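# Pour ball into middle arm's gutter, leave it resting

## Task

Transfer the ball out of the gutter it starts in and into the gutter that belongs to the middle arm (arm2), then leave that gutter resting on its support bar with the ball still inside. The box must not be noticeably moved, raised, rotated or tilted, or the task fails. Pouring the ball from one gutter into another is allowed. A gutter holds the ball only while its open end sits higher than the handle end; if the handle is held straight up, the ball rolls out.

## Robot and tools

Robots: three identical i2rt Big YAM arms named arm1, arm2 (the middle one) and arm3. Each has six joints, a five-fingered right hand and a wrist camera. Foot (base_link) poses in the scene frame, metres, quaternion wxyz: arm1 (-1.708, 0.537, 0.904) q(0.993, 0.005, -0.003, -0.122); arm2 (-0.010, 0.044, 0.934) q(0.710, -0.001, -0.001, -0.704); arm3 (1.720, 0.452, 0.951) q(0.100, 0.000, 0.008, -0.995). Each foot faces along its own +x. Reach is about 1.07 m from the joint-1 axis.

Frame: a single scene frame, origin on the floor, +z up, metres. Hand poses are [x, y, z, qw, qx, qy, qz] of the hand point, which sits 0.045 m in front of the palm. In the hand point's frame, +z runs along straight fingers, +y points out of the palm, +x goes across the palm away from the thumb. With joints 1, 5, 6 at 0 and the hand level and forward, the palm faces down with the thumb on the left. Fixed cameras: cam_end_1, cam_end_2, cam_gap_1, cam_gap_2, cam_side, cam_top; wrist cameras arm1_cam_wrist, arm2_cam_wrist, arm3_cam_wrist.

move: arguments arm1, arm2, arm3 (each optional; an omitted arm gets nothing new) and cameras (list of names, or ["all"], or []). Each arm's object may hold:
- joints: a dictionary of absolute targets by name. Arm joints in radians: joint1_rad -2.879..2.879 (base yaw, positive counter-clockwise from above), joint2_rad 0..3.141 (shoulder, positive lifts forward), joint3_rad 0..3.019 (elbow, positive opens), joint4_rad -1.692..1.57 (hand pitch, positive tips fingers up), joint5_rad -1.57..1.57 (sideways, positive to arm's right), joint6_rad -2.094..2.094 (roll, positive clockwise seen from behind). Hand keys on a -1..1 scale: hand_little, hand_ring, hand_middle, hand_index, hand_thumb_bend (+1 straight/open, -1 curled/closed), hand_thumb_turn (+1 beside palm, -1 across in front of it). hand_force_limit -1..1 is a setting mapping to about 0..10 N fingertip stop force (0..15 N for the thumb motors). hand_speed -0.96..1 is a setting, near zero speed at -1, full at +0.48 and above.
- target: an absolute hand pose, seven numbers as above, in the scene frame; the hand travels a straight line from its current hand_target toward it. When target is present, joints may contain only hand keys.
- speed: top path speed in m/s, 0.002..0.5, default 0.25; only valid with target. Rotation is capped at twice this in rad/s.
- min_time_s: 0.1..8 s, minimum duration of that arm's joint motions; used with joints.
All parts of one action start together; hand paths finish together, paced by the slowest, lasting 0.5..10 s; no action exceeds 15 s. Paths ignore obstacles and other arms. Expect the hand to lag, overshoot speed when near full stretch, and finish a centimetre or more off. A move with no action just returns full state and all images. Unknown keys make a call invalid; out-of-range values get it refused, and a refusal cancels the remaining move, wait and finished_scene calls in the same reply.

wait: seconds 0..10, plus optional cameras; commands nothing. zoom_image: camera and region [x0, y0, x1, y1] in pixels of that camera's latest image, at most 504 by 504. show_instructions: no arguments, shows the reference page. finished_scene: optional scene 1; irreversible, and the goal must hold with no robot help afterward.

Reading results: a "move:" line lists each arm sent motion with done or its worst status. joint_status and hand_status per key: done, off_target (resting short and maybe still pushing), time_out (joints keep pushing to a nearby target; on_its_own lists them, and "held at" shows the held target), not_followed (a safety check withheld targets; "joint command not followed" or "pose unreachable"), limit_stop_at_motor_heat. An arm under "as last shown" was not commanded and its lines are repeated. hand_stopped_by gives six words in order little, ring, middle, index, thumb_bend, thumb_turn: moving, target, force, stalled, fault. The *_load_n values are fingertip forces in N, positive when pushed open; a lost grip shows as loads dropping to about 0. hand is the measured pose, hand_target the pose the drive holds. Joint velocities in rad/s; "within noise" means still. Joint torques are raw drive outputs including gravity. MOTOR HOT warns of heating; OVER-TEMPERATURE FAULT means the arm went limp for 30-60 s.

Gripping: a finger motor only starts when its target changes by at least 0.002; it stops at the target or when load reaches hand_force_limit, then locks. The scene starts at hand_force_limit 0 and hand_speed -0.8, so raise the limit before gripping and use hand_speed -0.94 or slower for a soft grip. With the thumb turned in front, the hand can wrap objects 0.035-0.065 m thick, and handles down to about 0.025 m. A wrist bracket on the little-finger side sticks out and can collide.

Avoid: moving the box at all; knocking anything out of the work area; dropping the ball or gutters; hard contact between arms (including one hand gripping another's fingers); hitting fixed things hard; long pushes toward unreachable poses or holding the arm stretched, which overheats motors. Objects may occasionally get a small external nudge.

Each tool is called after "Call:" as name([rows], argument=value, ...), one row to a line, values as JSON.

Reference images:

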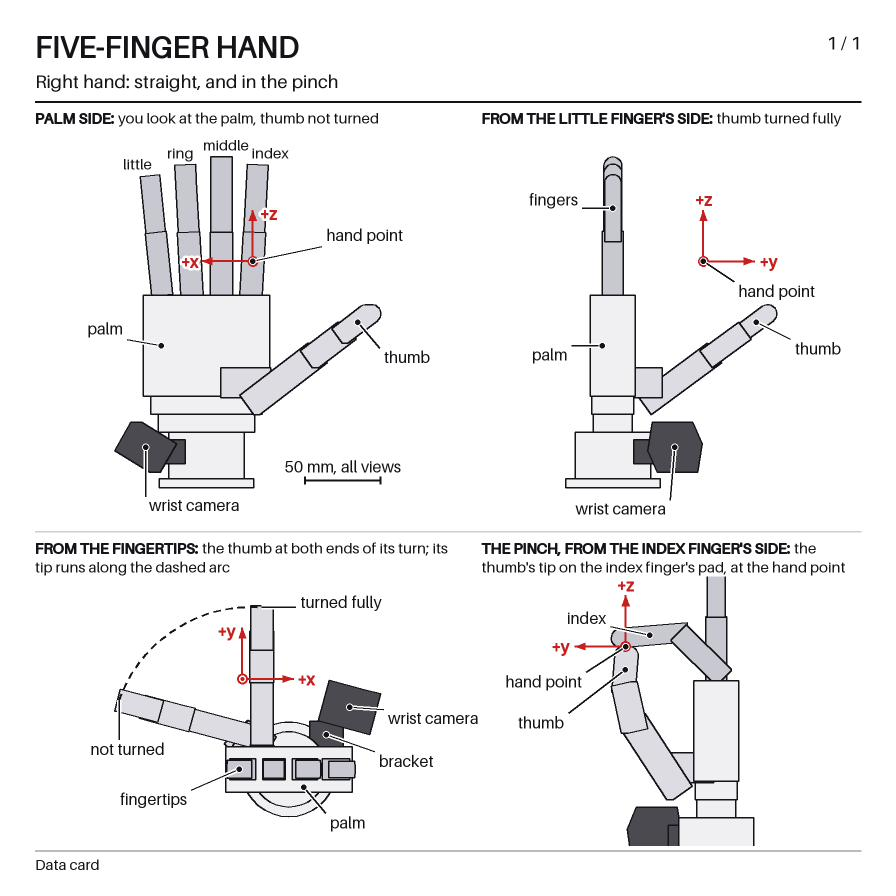

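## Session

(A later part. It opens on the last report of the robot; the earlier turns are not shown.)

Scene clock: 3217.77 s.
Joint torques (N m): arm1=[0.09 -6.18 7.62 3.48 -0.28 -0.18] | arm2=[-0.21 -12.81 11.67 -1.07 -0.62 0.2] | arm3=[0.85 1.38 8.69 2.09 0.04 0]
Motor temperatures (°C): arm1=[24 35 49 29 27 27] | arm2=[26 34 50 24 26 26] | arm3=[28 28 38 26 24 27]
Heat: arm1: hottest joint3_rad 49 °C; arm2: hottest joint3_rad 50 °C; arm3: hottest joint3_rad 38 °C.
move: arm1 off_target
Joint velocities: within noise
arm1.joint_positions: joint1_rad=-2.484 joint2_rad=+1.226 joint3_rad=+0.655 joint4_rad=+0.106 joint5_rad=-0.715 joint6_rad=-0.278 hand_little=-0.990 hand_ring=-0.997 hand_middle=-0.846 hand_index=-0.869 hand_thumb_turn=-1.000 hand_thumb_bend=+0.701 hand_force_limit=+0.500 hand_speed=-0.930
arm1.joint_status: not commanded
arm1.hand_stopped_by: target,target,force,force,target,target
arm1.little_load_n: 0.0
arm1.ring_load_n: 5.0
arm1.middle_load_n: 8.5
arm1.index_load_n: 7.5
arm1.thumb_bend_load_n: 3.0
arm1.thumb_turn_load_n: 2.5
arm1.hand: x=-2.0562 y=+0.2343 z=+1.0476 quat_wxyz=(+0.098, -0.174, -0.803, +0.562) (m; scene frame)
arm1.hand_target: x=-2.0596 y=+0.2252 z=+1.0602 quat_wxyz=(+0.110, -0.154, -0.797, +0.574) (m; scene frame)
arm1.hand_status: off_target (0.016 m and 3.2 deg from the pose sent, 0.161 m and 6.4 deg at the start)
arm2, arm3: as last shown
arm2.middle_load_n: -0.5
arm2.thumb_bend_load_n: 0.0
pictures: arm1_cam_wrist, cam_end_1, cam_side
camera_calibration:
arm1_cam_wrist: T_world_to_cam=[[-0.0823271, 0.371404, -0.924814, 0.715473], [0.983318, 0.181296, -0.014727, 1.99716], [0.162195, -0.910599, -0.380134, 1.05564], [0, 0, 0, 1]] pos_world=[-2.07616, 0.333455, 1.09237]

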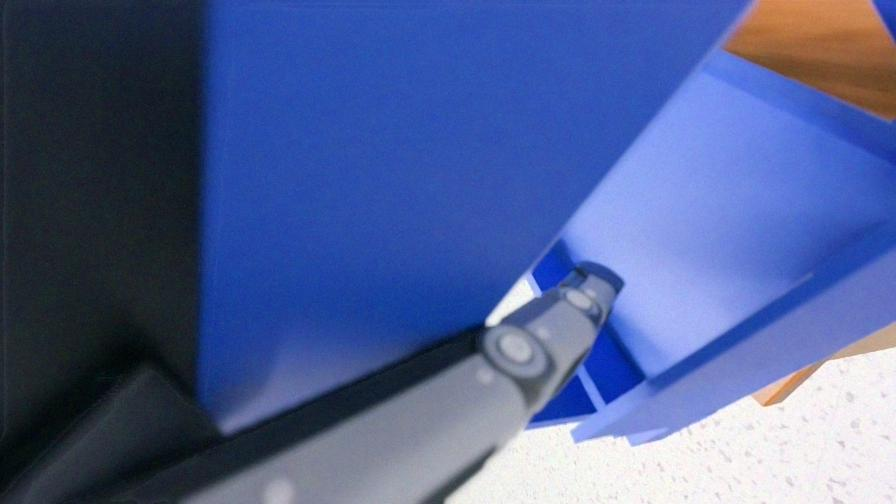

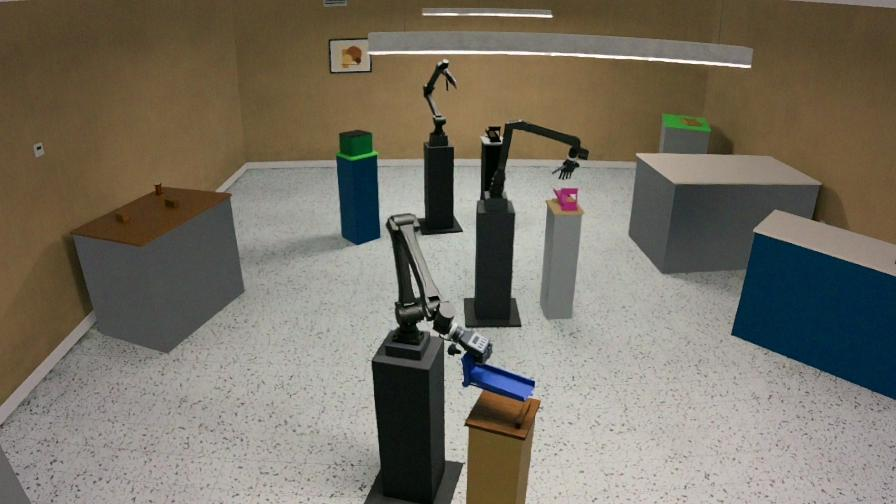

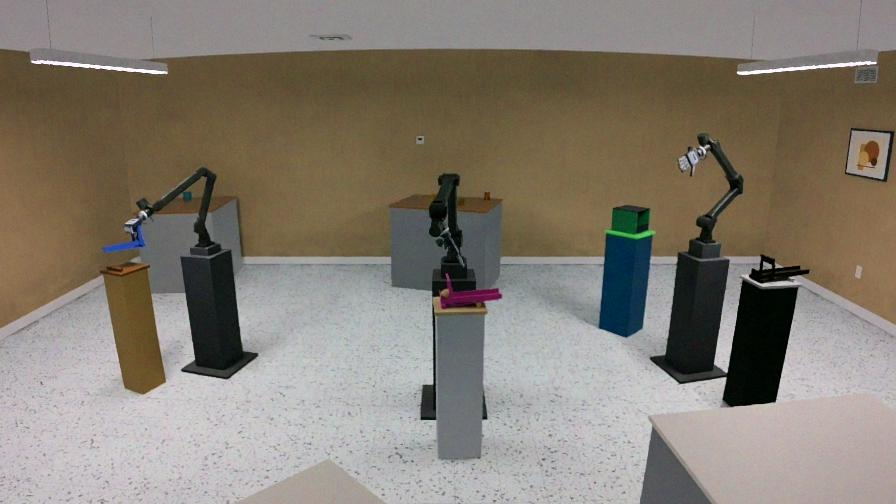

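Call:
move(arm1={"target": [-2.056, 0.177, 0.977, -0.0910, 0.1263, 0.7974, -0.5746], "speed": 0.08}, cameras=["cam_side", "cam_end_1", "arm1_cam_wrist"])

Call:
zoom_image(camera="cam_side", region=[90, 230, 170, 290])

Call:
zoom_image(camera="cam_end_1", region=[420, 330, 600, 450])

Scene clock: 3263.50 s.
Joint torques (N m): arm1=[-0.38 -7.41 5.14 3.67 -0.25 0.02] | arm2=[-0.21 -12.81 11.67 -1.07 -0.63 0.2] | arm3=[0.85 1.96 8.47 1.89 0.06 -0.11]
Motor temperatures (°C): arm1=[24 35 47 29 26 27] | arm2=[26 34 51 24 26 26] | arm3=[28 28 38 26 24 27]
Heat: arm1: hottest joint3_rad 47 °C; arm2: hottest joint3_rad 51 °C; arm3: hottest joint3_rad 38 °C.
move: arm1 off_target
Joint velocities: within noise
arm1.joint_positions: joint1_rad=-2.379 joint2_rad=+1.492 joint3_rad=+0.635 joint4_rad=+0.419 joint5_rad=-0.680 joint6_rad=-0.274 hand_little=-0.990 hand_ring=-0.997 hand_middle=-0.846 hand_index=-0.869 hand_thumb_turn=-1.000 hand_thumb_bend=+0.701 hand_force_limit=+0.500 hand_speed=-0.930
arm1.joint_status: not commanded
arm1.hand_stopped_by: target,target,force,force,target,target
arm1.little_load_n: 0.0
arm1.ring_load_n: 5.0
arm1.middle_load_n: 8.0
arm1.index_load_n: 7.5
arm1.thumb_bend_load_n: 3.0
arm1.thumb_turn_load_n: 2.5
arm1.hand: x=-2.0582 y=+0.1851 z=+0.9706 quat_wxyz=(+0.088, -0.137, -0.807, +0.568) (m; scene frame)
arm1.hand_target: x=-2.0558 y=+0.1772 z=+0.9769 quat_wxyz=(+0.091, -0.127, -0.802, +0.577) (m; scene frame)
arm1.hand_status: off_target (0.011 m and 1.8 deg from the pose sent, 0.091 m and 5.7 deg at the start)
arm2: as last shown
arm2.middle_load_n: 0.0
arm3.joint_positions: joint1_rad=+0.242 joint2_rad=+0.635 joint3_rad=+1.359 joint4_rad=-1.149 joint5_rad=-0.046 joint6_rad=-1.300 hand_little=+1.000 hand_ring=+1.000 hand_middle=+1.000 hand_index=+1.000 hand_thumb_turn=+1.000 hand_thumb_bend=+1.000 hand_force_limit=+0.000 hand_speed=-0.800
arm3.joint_status: not commanded
arm3.hand_stopped_by: target,target,target,target,target,target
arm3.little_load_n: 0.0
arm3.ring_load_n: 0.0
arm3.middle_load_n: 0.0
arm3.index_load_n: 0.0
arm3.thumb_bend_load_n: 0.0
arm3.thumb_turn_load_n: 0.0
arm3.hand: x=+1.4583 y=+0.3654 z=+1.4599 quat_wxyz=(+0.501, +0.088, -0.837, +0.201) (m; scene frame)
arm3.hand_target: x=+1.4596 y=+0.3658 z=+1.4719 quat_wxyz=(+0.511, +0.088, -0.830, +0.204) (m; scene frame)
arm3.hand_status: not commanded
pictures: arm1_cam_wrist, cam_end_1, cam_side
camera_calibration:
arm1_cam_wrist: T_world_to_cam=[[-0.133679, 0.363748, -0.921856, 0.555274], [0.966893, 0.251898, -0.0408153, 1.98534], [0.217367, -0.896792, -0.385378, 1.098], [0, 0, 0, 1]] pos_world=[-2.08405, 0.282594, 1.01606]

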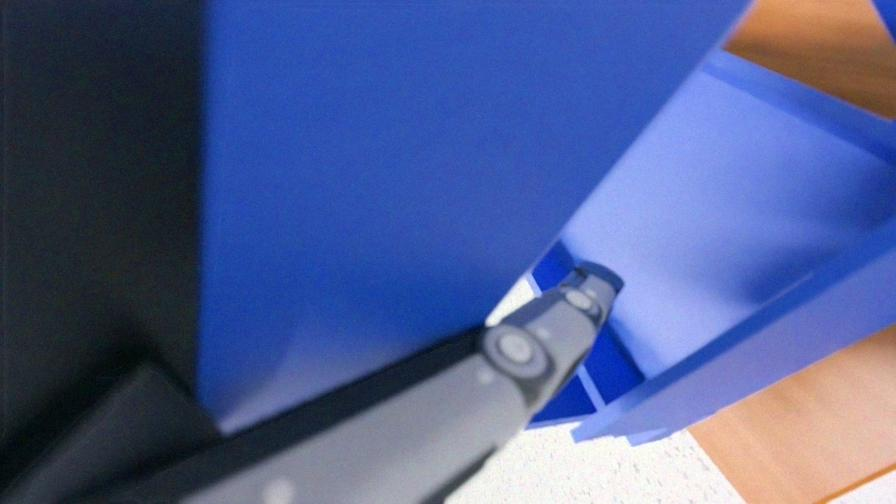

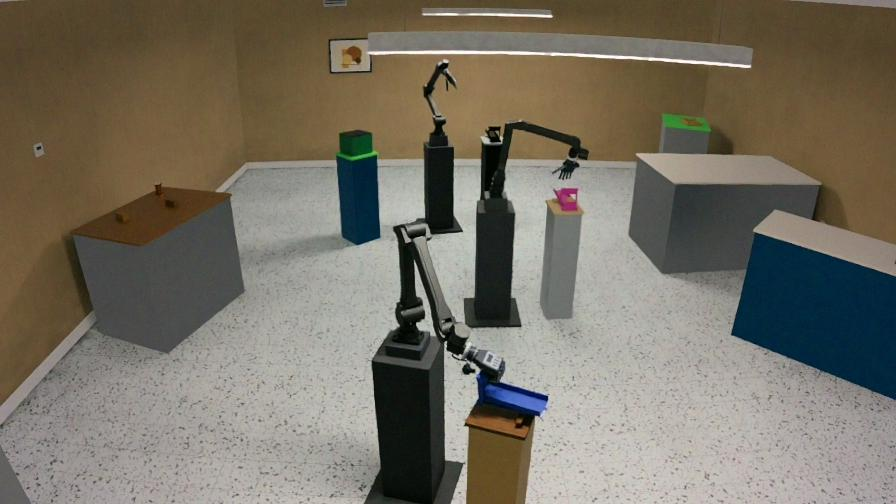

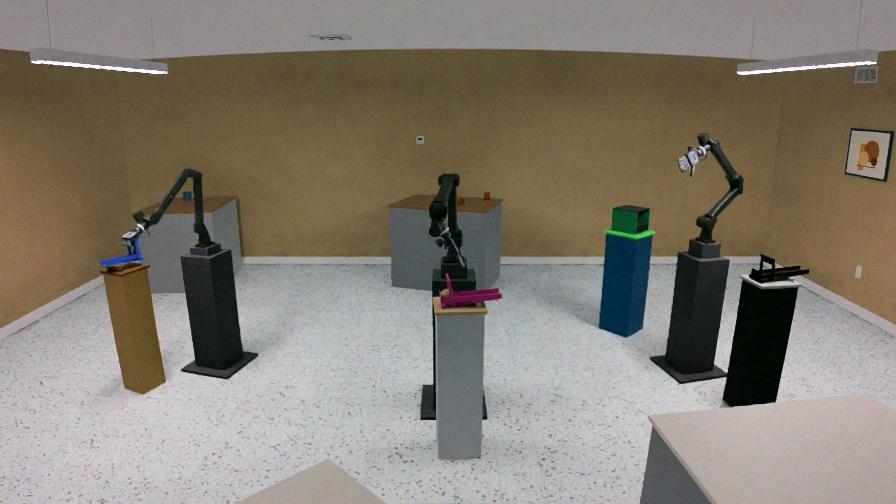

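Scaled by 6.300.

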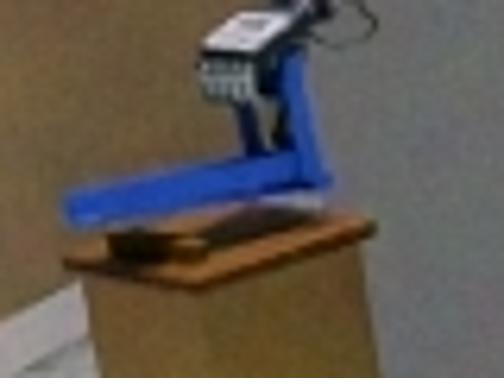

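Scaled by 2.800.

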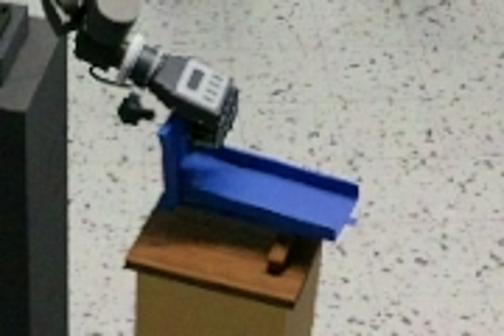

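Call:
move(arm1={"target": [-2.062, 0.177, 0.949, -0.0910, 0.1263, 0.7974, -0.5746], "speed": 0.05}, cameras=["cam_side", "cam_end_1"])

Call:
zoom_image(camera="cam_side", region=[90, 230, 170, 290])

Call:
zoom_image(camera="cam_end_1", region=[420, 330, 600, 450])

Scene clock: 3278.07 s.
Joint torques (N m): arm1=[-0.09 -7.24 4.78 3.32 -0.37 -0.1] | arm2=[-0.15 -12.81 11.66 -1.09 -0.63 0.2] | arm3=[0.85 2.08 8.53 2.14 0.11 -0.11]
Motor temperatures (°C): arm1=[24 34 47 29 26 27] | arm2=[26 34 51 24 26 26] | arm3=[28 28 38 26 24 27]
Heat: arm1: hottest joint3_rad 47 °C; arm2: hottest joint3_rad 51 °C; arm3: hottest joint3_rad 38 °C.
move: arm1 done
Joint velocities: within noise
arm1.joint_positions: joint1_rad=-2.379 joint2_rad=+1.571 joint3_rad=+0.634 joint4_rad=+0.522 joint5_rad=-0.685 joint6_rad=-0.274 hand_little=-0.990 hand_ring=-0.997 hand_middle=-0.846 hand_index=-0.869 hand_thumb_turn=-1.000 hand_thumb_bend=+0.701 hand_force_limit=+0.500 hand_speed=-0.930
arm1.joint_status: not commanded
arm1.hand_stopped_by: target,target,force,force,target,target
arm1.little_load_n: 0.0
arm1.ring_load_n: 4.5
arm1.middle_load_n: 8.0
arm1.index_load_n: 7.0
arm1.thumb_bend_load_n: 3.0
arm1.thumb_turn_load_n: 2.5
arm1.hand: x=-2.0655 y=+0.1802 z=+0.9514 quat_wxyz=(+0.093, -0.131, -0.803, +0.574) (m; scene frame)
arm1.hand_target: x=-2.0618 y=+0.1771 z=+0.9490 quat_wxyz=(+0.091, -0.127, -0.801, +0.577) (m; scene frame)
arm1.hand_status: done (0.005 m and 0.6 deg from the pose sent, 0.024 m and 1.8 deg at the start)
arm2, arm3: as last shown
arm3.little_load_n: -0.5
pictures: cam_end_1, cam_side

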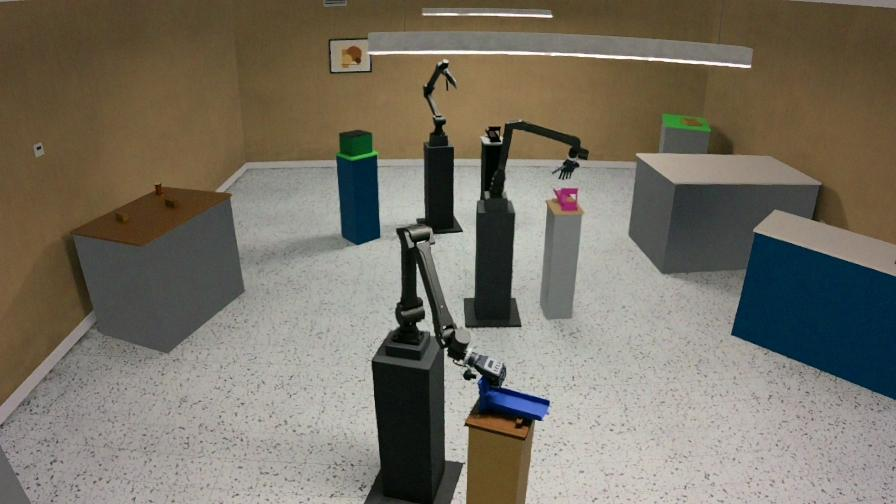

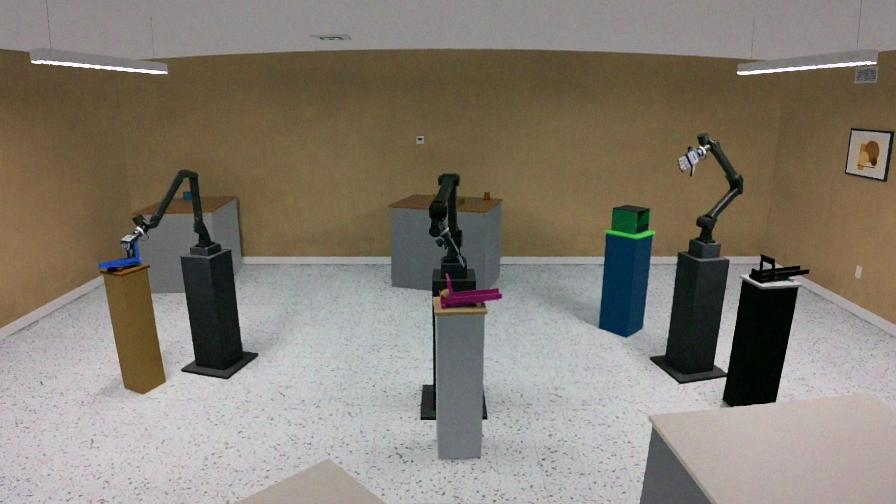

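Scaled by 6.300.

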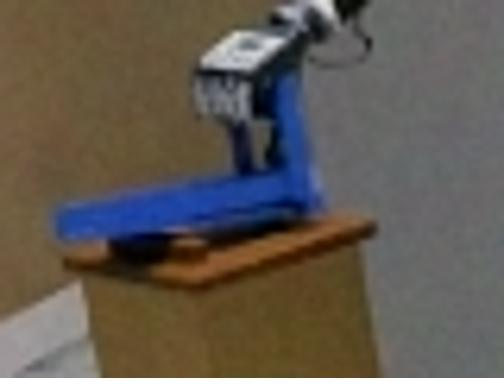

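Scaled by 2.800.

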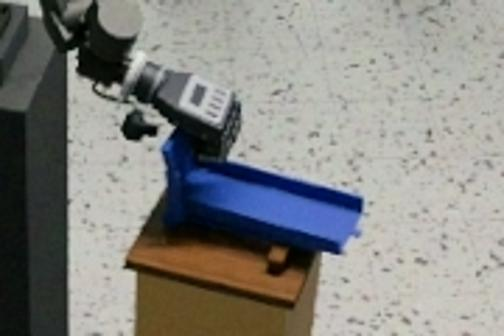

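Call:
move(arm1={"target": [-2.062, 0.177, 0.936, -0.0910, 0.1263, 0.7974, -0.5746], "speed": 0.05}, cameras=["cam_side", "cam_end_1"])

Call:
zoom_image(camera="cam_side", region=[90, 230, 170, 290])

Scene clock: 3286.13 s.
Joint torques (N m): arm1=[-0.15 -6.71 3.74 3.23 -0.21 -0.07] | arm2=[-0.21 -12.86 11.67 -1.07 -0.63 0.2] | arm3=[0.85 1.67 8.53 2.02 0.05 -0.04]
Motor temperatures (°C): arm1=[24 34 46 29 26 27] | arm2=[26 34 51 24 26 26] | arm3=[28 28 38 26 24 27]
Heat: arm1: hottest joint3_rad 46 °C; arm2: hottest joint3_rad 51 °C; arm3: hottest joint3_rad 38 °C.
move: arm1 off_target
Joint velocities: within noise
arm1.joint_positions: joint1_rad=-2.379 joint2_rad=+1.597 joint3_rad=+0.634 joint4_rad=+0.575 joint5_rad=-0.688 joint6_rad=-0.274 hand_little=-0.990 hand_ring=-0.997 hand_middle=-0.846 hand_index=-0.869 hand_thumb_turn=-1.000 hand_thumb_bend=+0.701 hand_force_limit=+0.500 hand_speed=-0.930
arm1.joint_status: not commanded
arm1.hand_stopped_by: target,target,force,force,target,target
arm1.little_load_n: 0.5
arm1.ring_load_n: 4.5
arm1.middle_load_n: 7.5
arm1.index_load_n: 7.0
arm1.thumb_bend_load_n: 3.0
arm1.thumb_turn_load_n: 2.5
arm1.hand: x=-2.0699 y=+0.1772 z=+0.9482 quat_wxyz=(+0.101, -0.124, -0.798, +0.582) (m; scene frame)
arm1.hand_target: x=-2.0618 y=+0.1773 z=+0.9362 quat_wxyz=(+0.091, -0.127, -0.801, +0.577) (m; scene frame)
arm1.hand_status: off_target (0.015 m and 1.3 deg from the pose sent, 0.016 m and 0.6 deg at the start)
arm2, arm3: as last shown
arm3.little_load_n: 0.0
pictures: cam_end_1, cam_side

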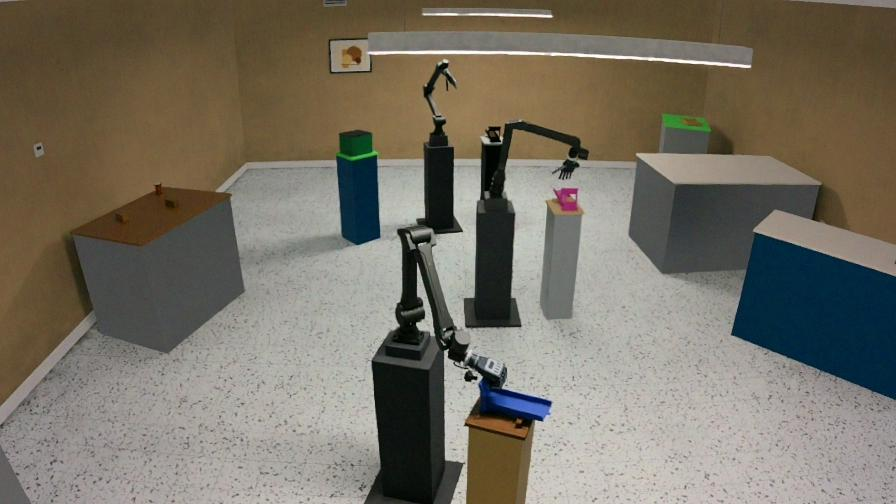

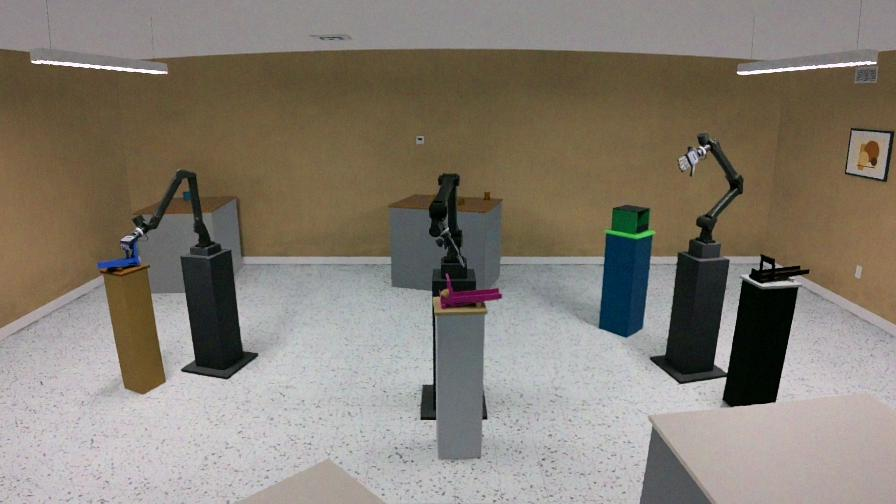

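Scaled by 6.300.

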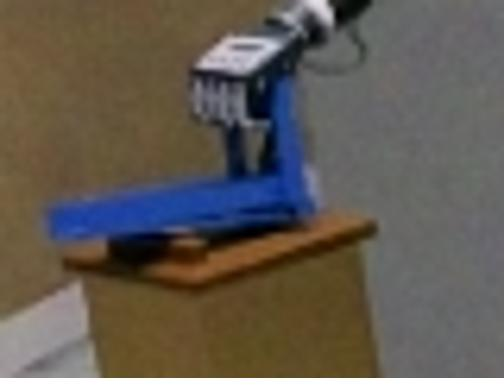

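Call:
move(arm1={"joints": {"hand_thumb_bend": 1, "hand_speed": -0.8}}, cameras=[])

Call:
move(arm1={"joints": {"hand_index": 1, "hand_middle": 1, "hand_ring": 1, "hand_little": 1, "hand_speed": -0.85}}, cameras=["cam_side", "cam_end_1", "arm1_cam_wrist"])

Call:
zoom_image(camera="cam_end_1", region=[420, 330, 600, 450])

Scene clock: 3297.63 s.
Joint torques (N m): arm1=[-0.32 -6.59 4.01 2.78 -0.14 -0.08] | arm2=[-0.21 -12.81 11.69 -1.09 -0.63 0.2] | arm3=[0.15 1.2 8.39 2.19 0.04 0.02]
Motor temperatures (°C): arm1=[24 34 45 29 26 27] | arm2=[26 34 52 24 26 26] | arm3=[28 28 38 26 24 27]
Heat: arm1: hottest joint3_rad 45 °C; arm2: hottest joint3_rad 52 °C; arm3: hottest joint3_rad 38 °C.
move: arm1 done
Joint velocities: within noise
arm1.joint_positions: joint1_rad=-2.379 joint2_rad=+1.598 joint3_rad=+0.634 joint4_rad=+0.578 joint5_rad=-0.688 joint6_rad=-0.274 hand_little=-0.990 hand_ring=-0.998 hand_middle=-0.846 hand_index=-0.869 hand_thumb_turn=-1.000 hand_thumb_bend=+0.999 hand_force_limit=+0.500 hand_speed=-0.800
arm1.joint_status: all done
arm1.hand_stopped_by: target,target,force,force,target,target
arm1.little_load_n: 0.5
arm1.ring_load_n: 3.5
arm1.middle_load_n: 6.5
arm1.index_load_n: 6.0
arm1.thumb_bend_load_n: -1.0
arm1.thumb_turn_load_n: 1.0
arm1.hand: x=-2.0701 y=+0.1770 z=+0.9484 quat_wxyz=(+0.101, -0.123, -0.797, +0.582) (m; scene frame)
arm1.hand_target: x=-2.0618 y=+0.1773 z=+0.9362 quat_wxyz=(+0.091, -0.127, -0.801, +0.577) (m; scene frame)
arm1.hand_status: not commanded
arm2, arm3: as last shown
pictures: none
No camera images: "cameras" was empty.

Scene clock: 3302.90 s.
Joint torques (N m): arm1=[-0.44 -7.88 4.21 2.71 -0.15 -0.07] | arm2=[-0.15 -12.81 11.69 -1.07 -0.63 0.2] | arm3=[-0.32 2.49 8.39 2.18 0.03 -0.06]
Motor temperatures (°C): arm1=[24 34 45 29 26 27] | arm2=[26 34 52 24 26 26] | arm3=[28 28 38 26 24 27]
Heat: arm1: hottest joint3_rad 45 °C; arm2: hottest joint3_rad 52 °C; arm3: hottest joint3_rad 38 °C.
move: arm1 done
Joint velocities: within noise
arm1.joint_positions: joint1_rad=-2.379 joint2_rad=+1.605 joint3_rad=+0.629 joint4_rad=+0.579 joint5_rad=-0.689 joint6_rad=-0.274 hand_little=+1.000 hand_ring=+1.000 hand_middle=+1.000 hand_index=+1.000 hand_thumb_turn=-1.000 hand_thumb_bend=+0.999 hand_force_limit=+0.500 hand_speed=-0.850
arm1.joint_status: all done
arm1.hand_stopped_by: target,target,target,target,target,target
arm1.little_load_n: -0.5
arm1.ring_load_n: 0.0
arm1.middle_load_n: 0.0
arm1.index_load_n: 0.0
arm1.thumb_bend_load_n: -1.5
arm1.thumb_turn_load_n: 0.0
arm1.hand: x=-2.0677 y=+0.1784 z=+0.9433 quat_wxyz=(+0.097, -0.126, -0.799, +0.579) (m; scene frame)
arm1.hand_target: x=-2.0618 y=+0.1773 z=+0.9363 quat_wxyz=(+0.091, -0.127, -0.801, +0.577) (m; scene frame)
arm1.hand_status: not commanded
arm2.joint_positions: joint1_rad=-0.179 joint2_rad=+1.734 joint3_rad=+1.486 joint4_rad=-1.499 joint5_rad=-0.501 joint6_rad=-1.819 hand_little=+1.000 hand_ring=+1.000 hand_middle=+1.000 hand_index=+1.000 hand_thumb_turn=+1.000 hand_thumb_bend=+1.000 hand_force_limit=+0.300 hand_speed=-0.880
arm2.joint_status: not commanded
arm2.hand_stopped_by: target,target,target,target,target,target
arm2.little_load_n: 0.0
arm2.ring_load_n: 0.0
arm2.middle_load_n: 0.0
arm2.index_load_n: 0.0
arm2.thumb_bend_load_n: 0.0
arm2.thumb_turn_load_n: 0.0
arm2.hand: x=-0.0534 y=-0.4124 z=+1.0653 quat_wxyz=(-0.205, +0.694, -0.671, +0.161) (m; scene frame)
arm2.hand_target: x=-0.0519 y=-0.4287 z=+1.0900 quat_wxyz=(-0.184, +0.699, -0.669, +0.176) (m; scene frame)
arm2.hand_status: not commanded
arm3: as last shown
pictures: arm1_cam_wrist, cam_end_1, cam_side
camera_calibration:
arm1_cam_wrist: T_world_to_cam=[[-0.166284, 0.341099, -0.925203, 0.471078], [0.962949, 0.258193, -0.0778792, 2.02075], [0.212316, -0.903874, -0.371395, 1.06111], [0, 0, 0, 1]] pos_world=[-2.09284, 0.276685, 0.98731]

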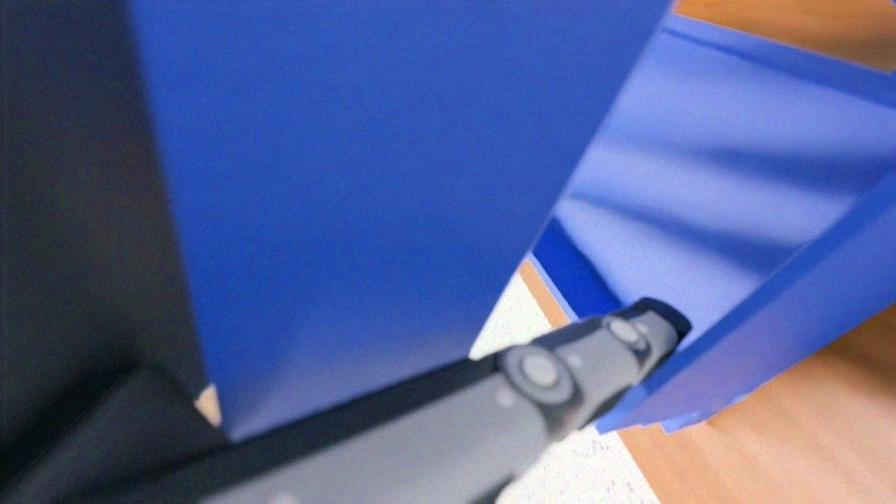

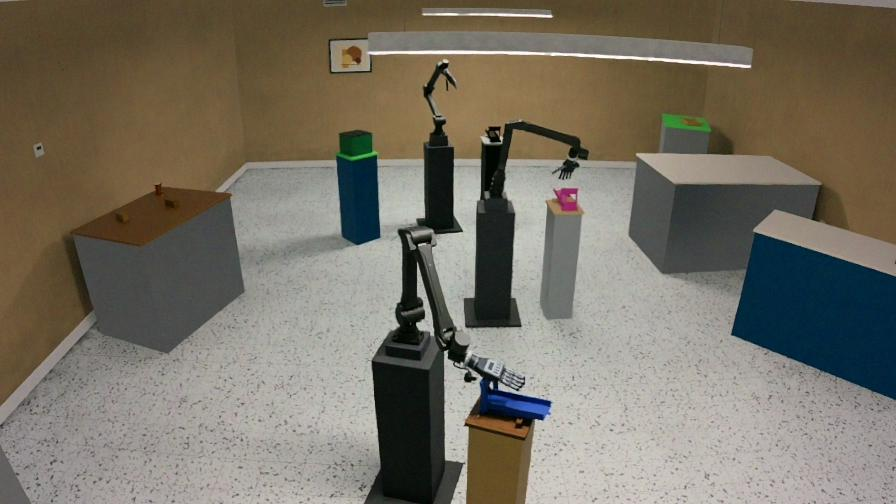

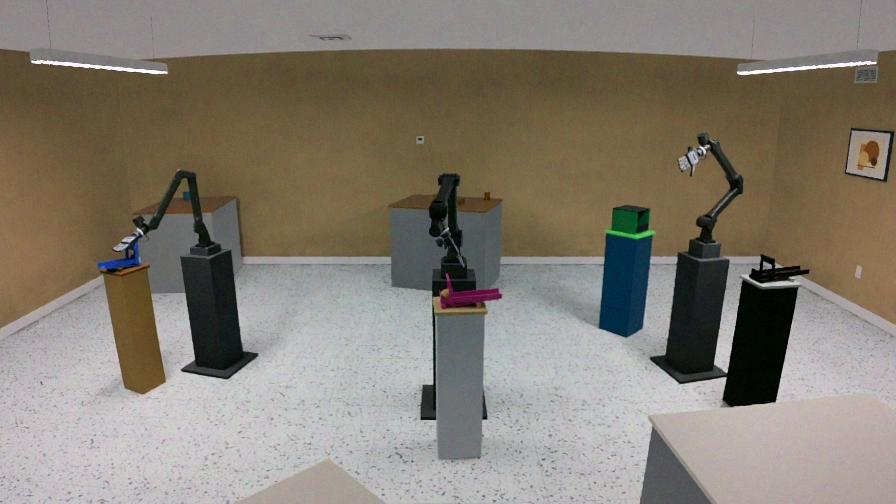

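Scaled by 2.800.

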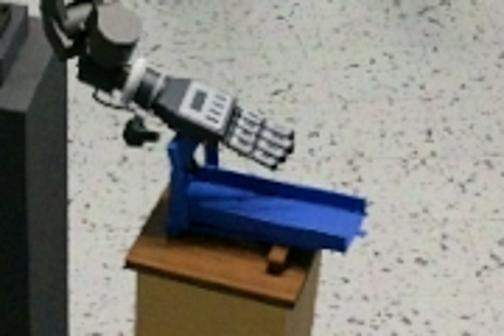

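Call:
move(arm1={"joints": {"hand_thumb_turn": 1, "hand_speed": -0.7}}, cameras=[])

Call:
move(arm1={"target": [-2.055, 0.185, 1.10, -0.0910, 0.1263, 0.7974, -0.5746], "speed": 0.12}, cameras=["cam_side", "cam_end_1"])

Call:
zoom_image(camera="cam_end_1", region=[420, 330, 600, 450])

Call:
zoom_image(camera="cam_side", region=[420, 250, 510, 320])

Scene clock: 3320.87 s.
Joint torques (N m): arm1=[-0.21 -7.06 4.37 1.98 -0.3 0] | arm2=[-0.15 -12.81 11.67 -1.1 -0.63 0.2] | arm3=[0.79 2.14 8.54 2.13 0.02 -0.1]
Motor temperatures (°C): arm1=[24 35 44 28 26 27] | arm2=[26 34 52 24 26 26] | arm3=[28 28 38 26 24 27]
Heat: arm1: hottest joint3_rad 44 °C; arm2: hottest joint3_rad 52 °C; arm3: hottest joint3_rad 38 °C.
move: arm1 done
Joint velocities: within noise
arm1.joint_positions: joint1_rad=-2.379 joint2_rad=+1.610 joint3_rad=+0.626 joint4_rad=+0.595 joint5_rad=-0.685 joint6_rad=-0.278 hand_little=+1.000 hand_ring=+1.000 hand_middle=+1.000 hand_index=+1.000 hand_thumb_turn=+1.000 hand_thumb_bend=+0.999 hand_force_limit=+0.500 hand_speed=-0.700
arm1.joint_status: all done
arm1.hand_stopped_by: target,target,target,target,target,target
arm1.little_load_n: -0.5
arm1.ring_load_n: 0.0
arm1.middle_load_n: 0.0
arm1.index_load_n: 0.0
arm1.thumb_bend_load_n: 0.5
arm1.thumb_turn_load_n: -0.5
arm1.hand: x=-2.0688 y=+0.1786 z=+0.9421 quat_wxyz=(+0.102, -0.124, -0.798, +0.581) (m; scene frame)
arm1.hand_target: x=-2.0618 y=+0.1773 z=+0.9362 quat_wxyz=(+0.091, -0.127, -0.801, +0.577) (m; scene frame)
arm1.hand_status: not commanded
arm2, arm3: as last shown
pictures: none
No camera images: "cameras" was empty.

Scene clock: 3323.03 s.
Joint torques (N m): arm1=[-0.91 -6.65 11.45 1.73 -0.38 -0.14] | arm2=[-0.15 -12.75 11.69 -1.09 -0.63 0.2] | arm3=[0.44 2.02 8.25 2.07 0.06 -0.06]
Motor temperatures (°C): arm1=[24 35 44 28 26 27] | arm2=[26 34 52 24 26 26] | arm3=[28 28 38 26 24 27]
Heat: arm1: hottest joint3_rad 44 °C; arm2: hottest joint3_rad 52 °C; arm3: hottest joint3_rad 38 °C.
move: arm1 off_target
Joint velocities: within noise
arm1.joint_positions: joint1_rad=-2.379 joint2_rad=+1.230 joint3_rad=+0.724 joint4_rad=+0.033 joint5_rad=-0.695 joint6_rad=-0.274 hand_little=+1.000 hand_ring=+1.000 hand_middle=+1.000 hand_index=+1.000 hand_thumb_turn=+1.000 hand_thumb_bend=+0.999 hand_force_limit=+0.500 hand_speed=-0.700
arm1.joint_status: not commanded
arm1.hand_stopped_by: target,target,target,target,target,target
arm1.little_load_n: 0.0
arm1.ring_load_n: 0.0
arm1.middle_load_n: 0.0
arm1.index_load_n: 0.0
arm1.thumb_bend_load_n: 0.0
arm1.thumb_turn_load_n: -0.5
arm1.hand: x=-2.0372 y=+0.1941 z=+1.0662 quat_wxyz=(+0.071, -0.141, -0.813, +0.561) (m; scene frame)
arm1.hand_target: x=-2.0534 y=+0.1862 z=+1.1002 quat_wxyz=(+0.092, -0.127, -0.801, +0.578) (m; scene frame)
arm1.hand_status: off_target (0.039 m and 3.7 deg from the pose sent, 0.159 m and 1.4 deg at the start)
arm2, arm3: as last shown
arm3.middle_load_n: 0.5
pictures: cam_end_1, cam_side

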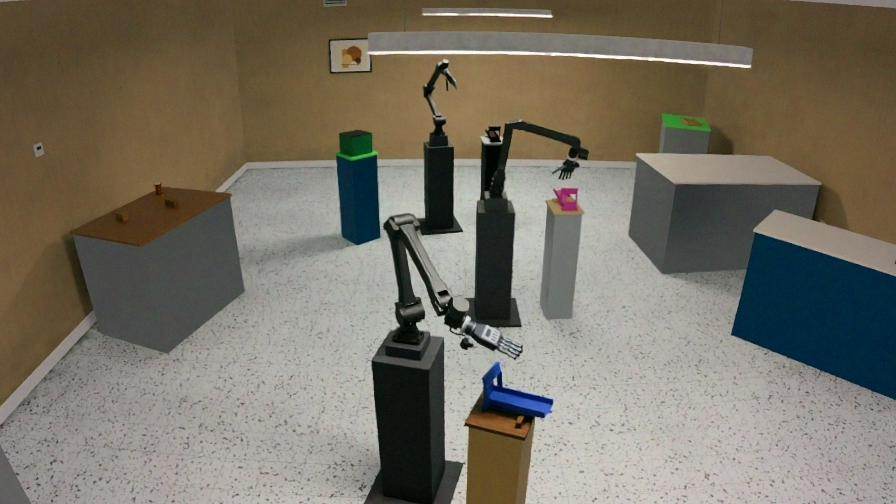

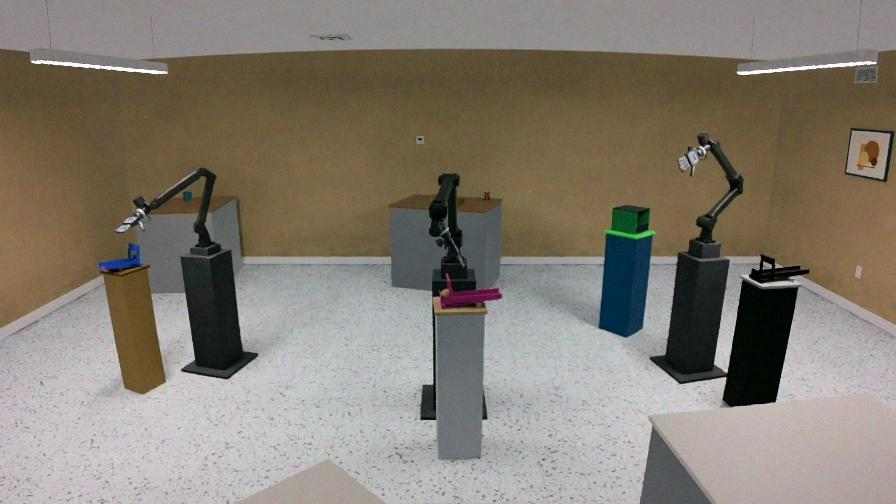

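Scaled by 2.800.

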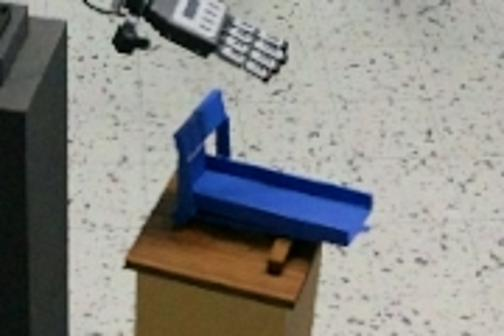

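Scaled by 5.600.

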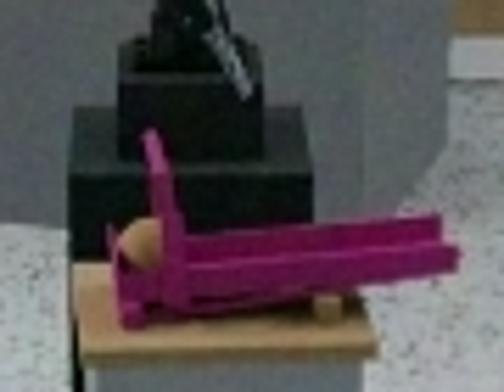

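Both gutters are resting on their stands, and the ball is in the middle arm's gutter.

Call:
finished_scene()

The scene is finished: the task was done.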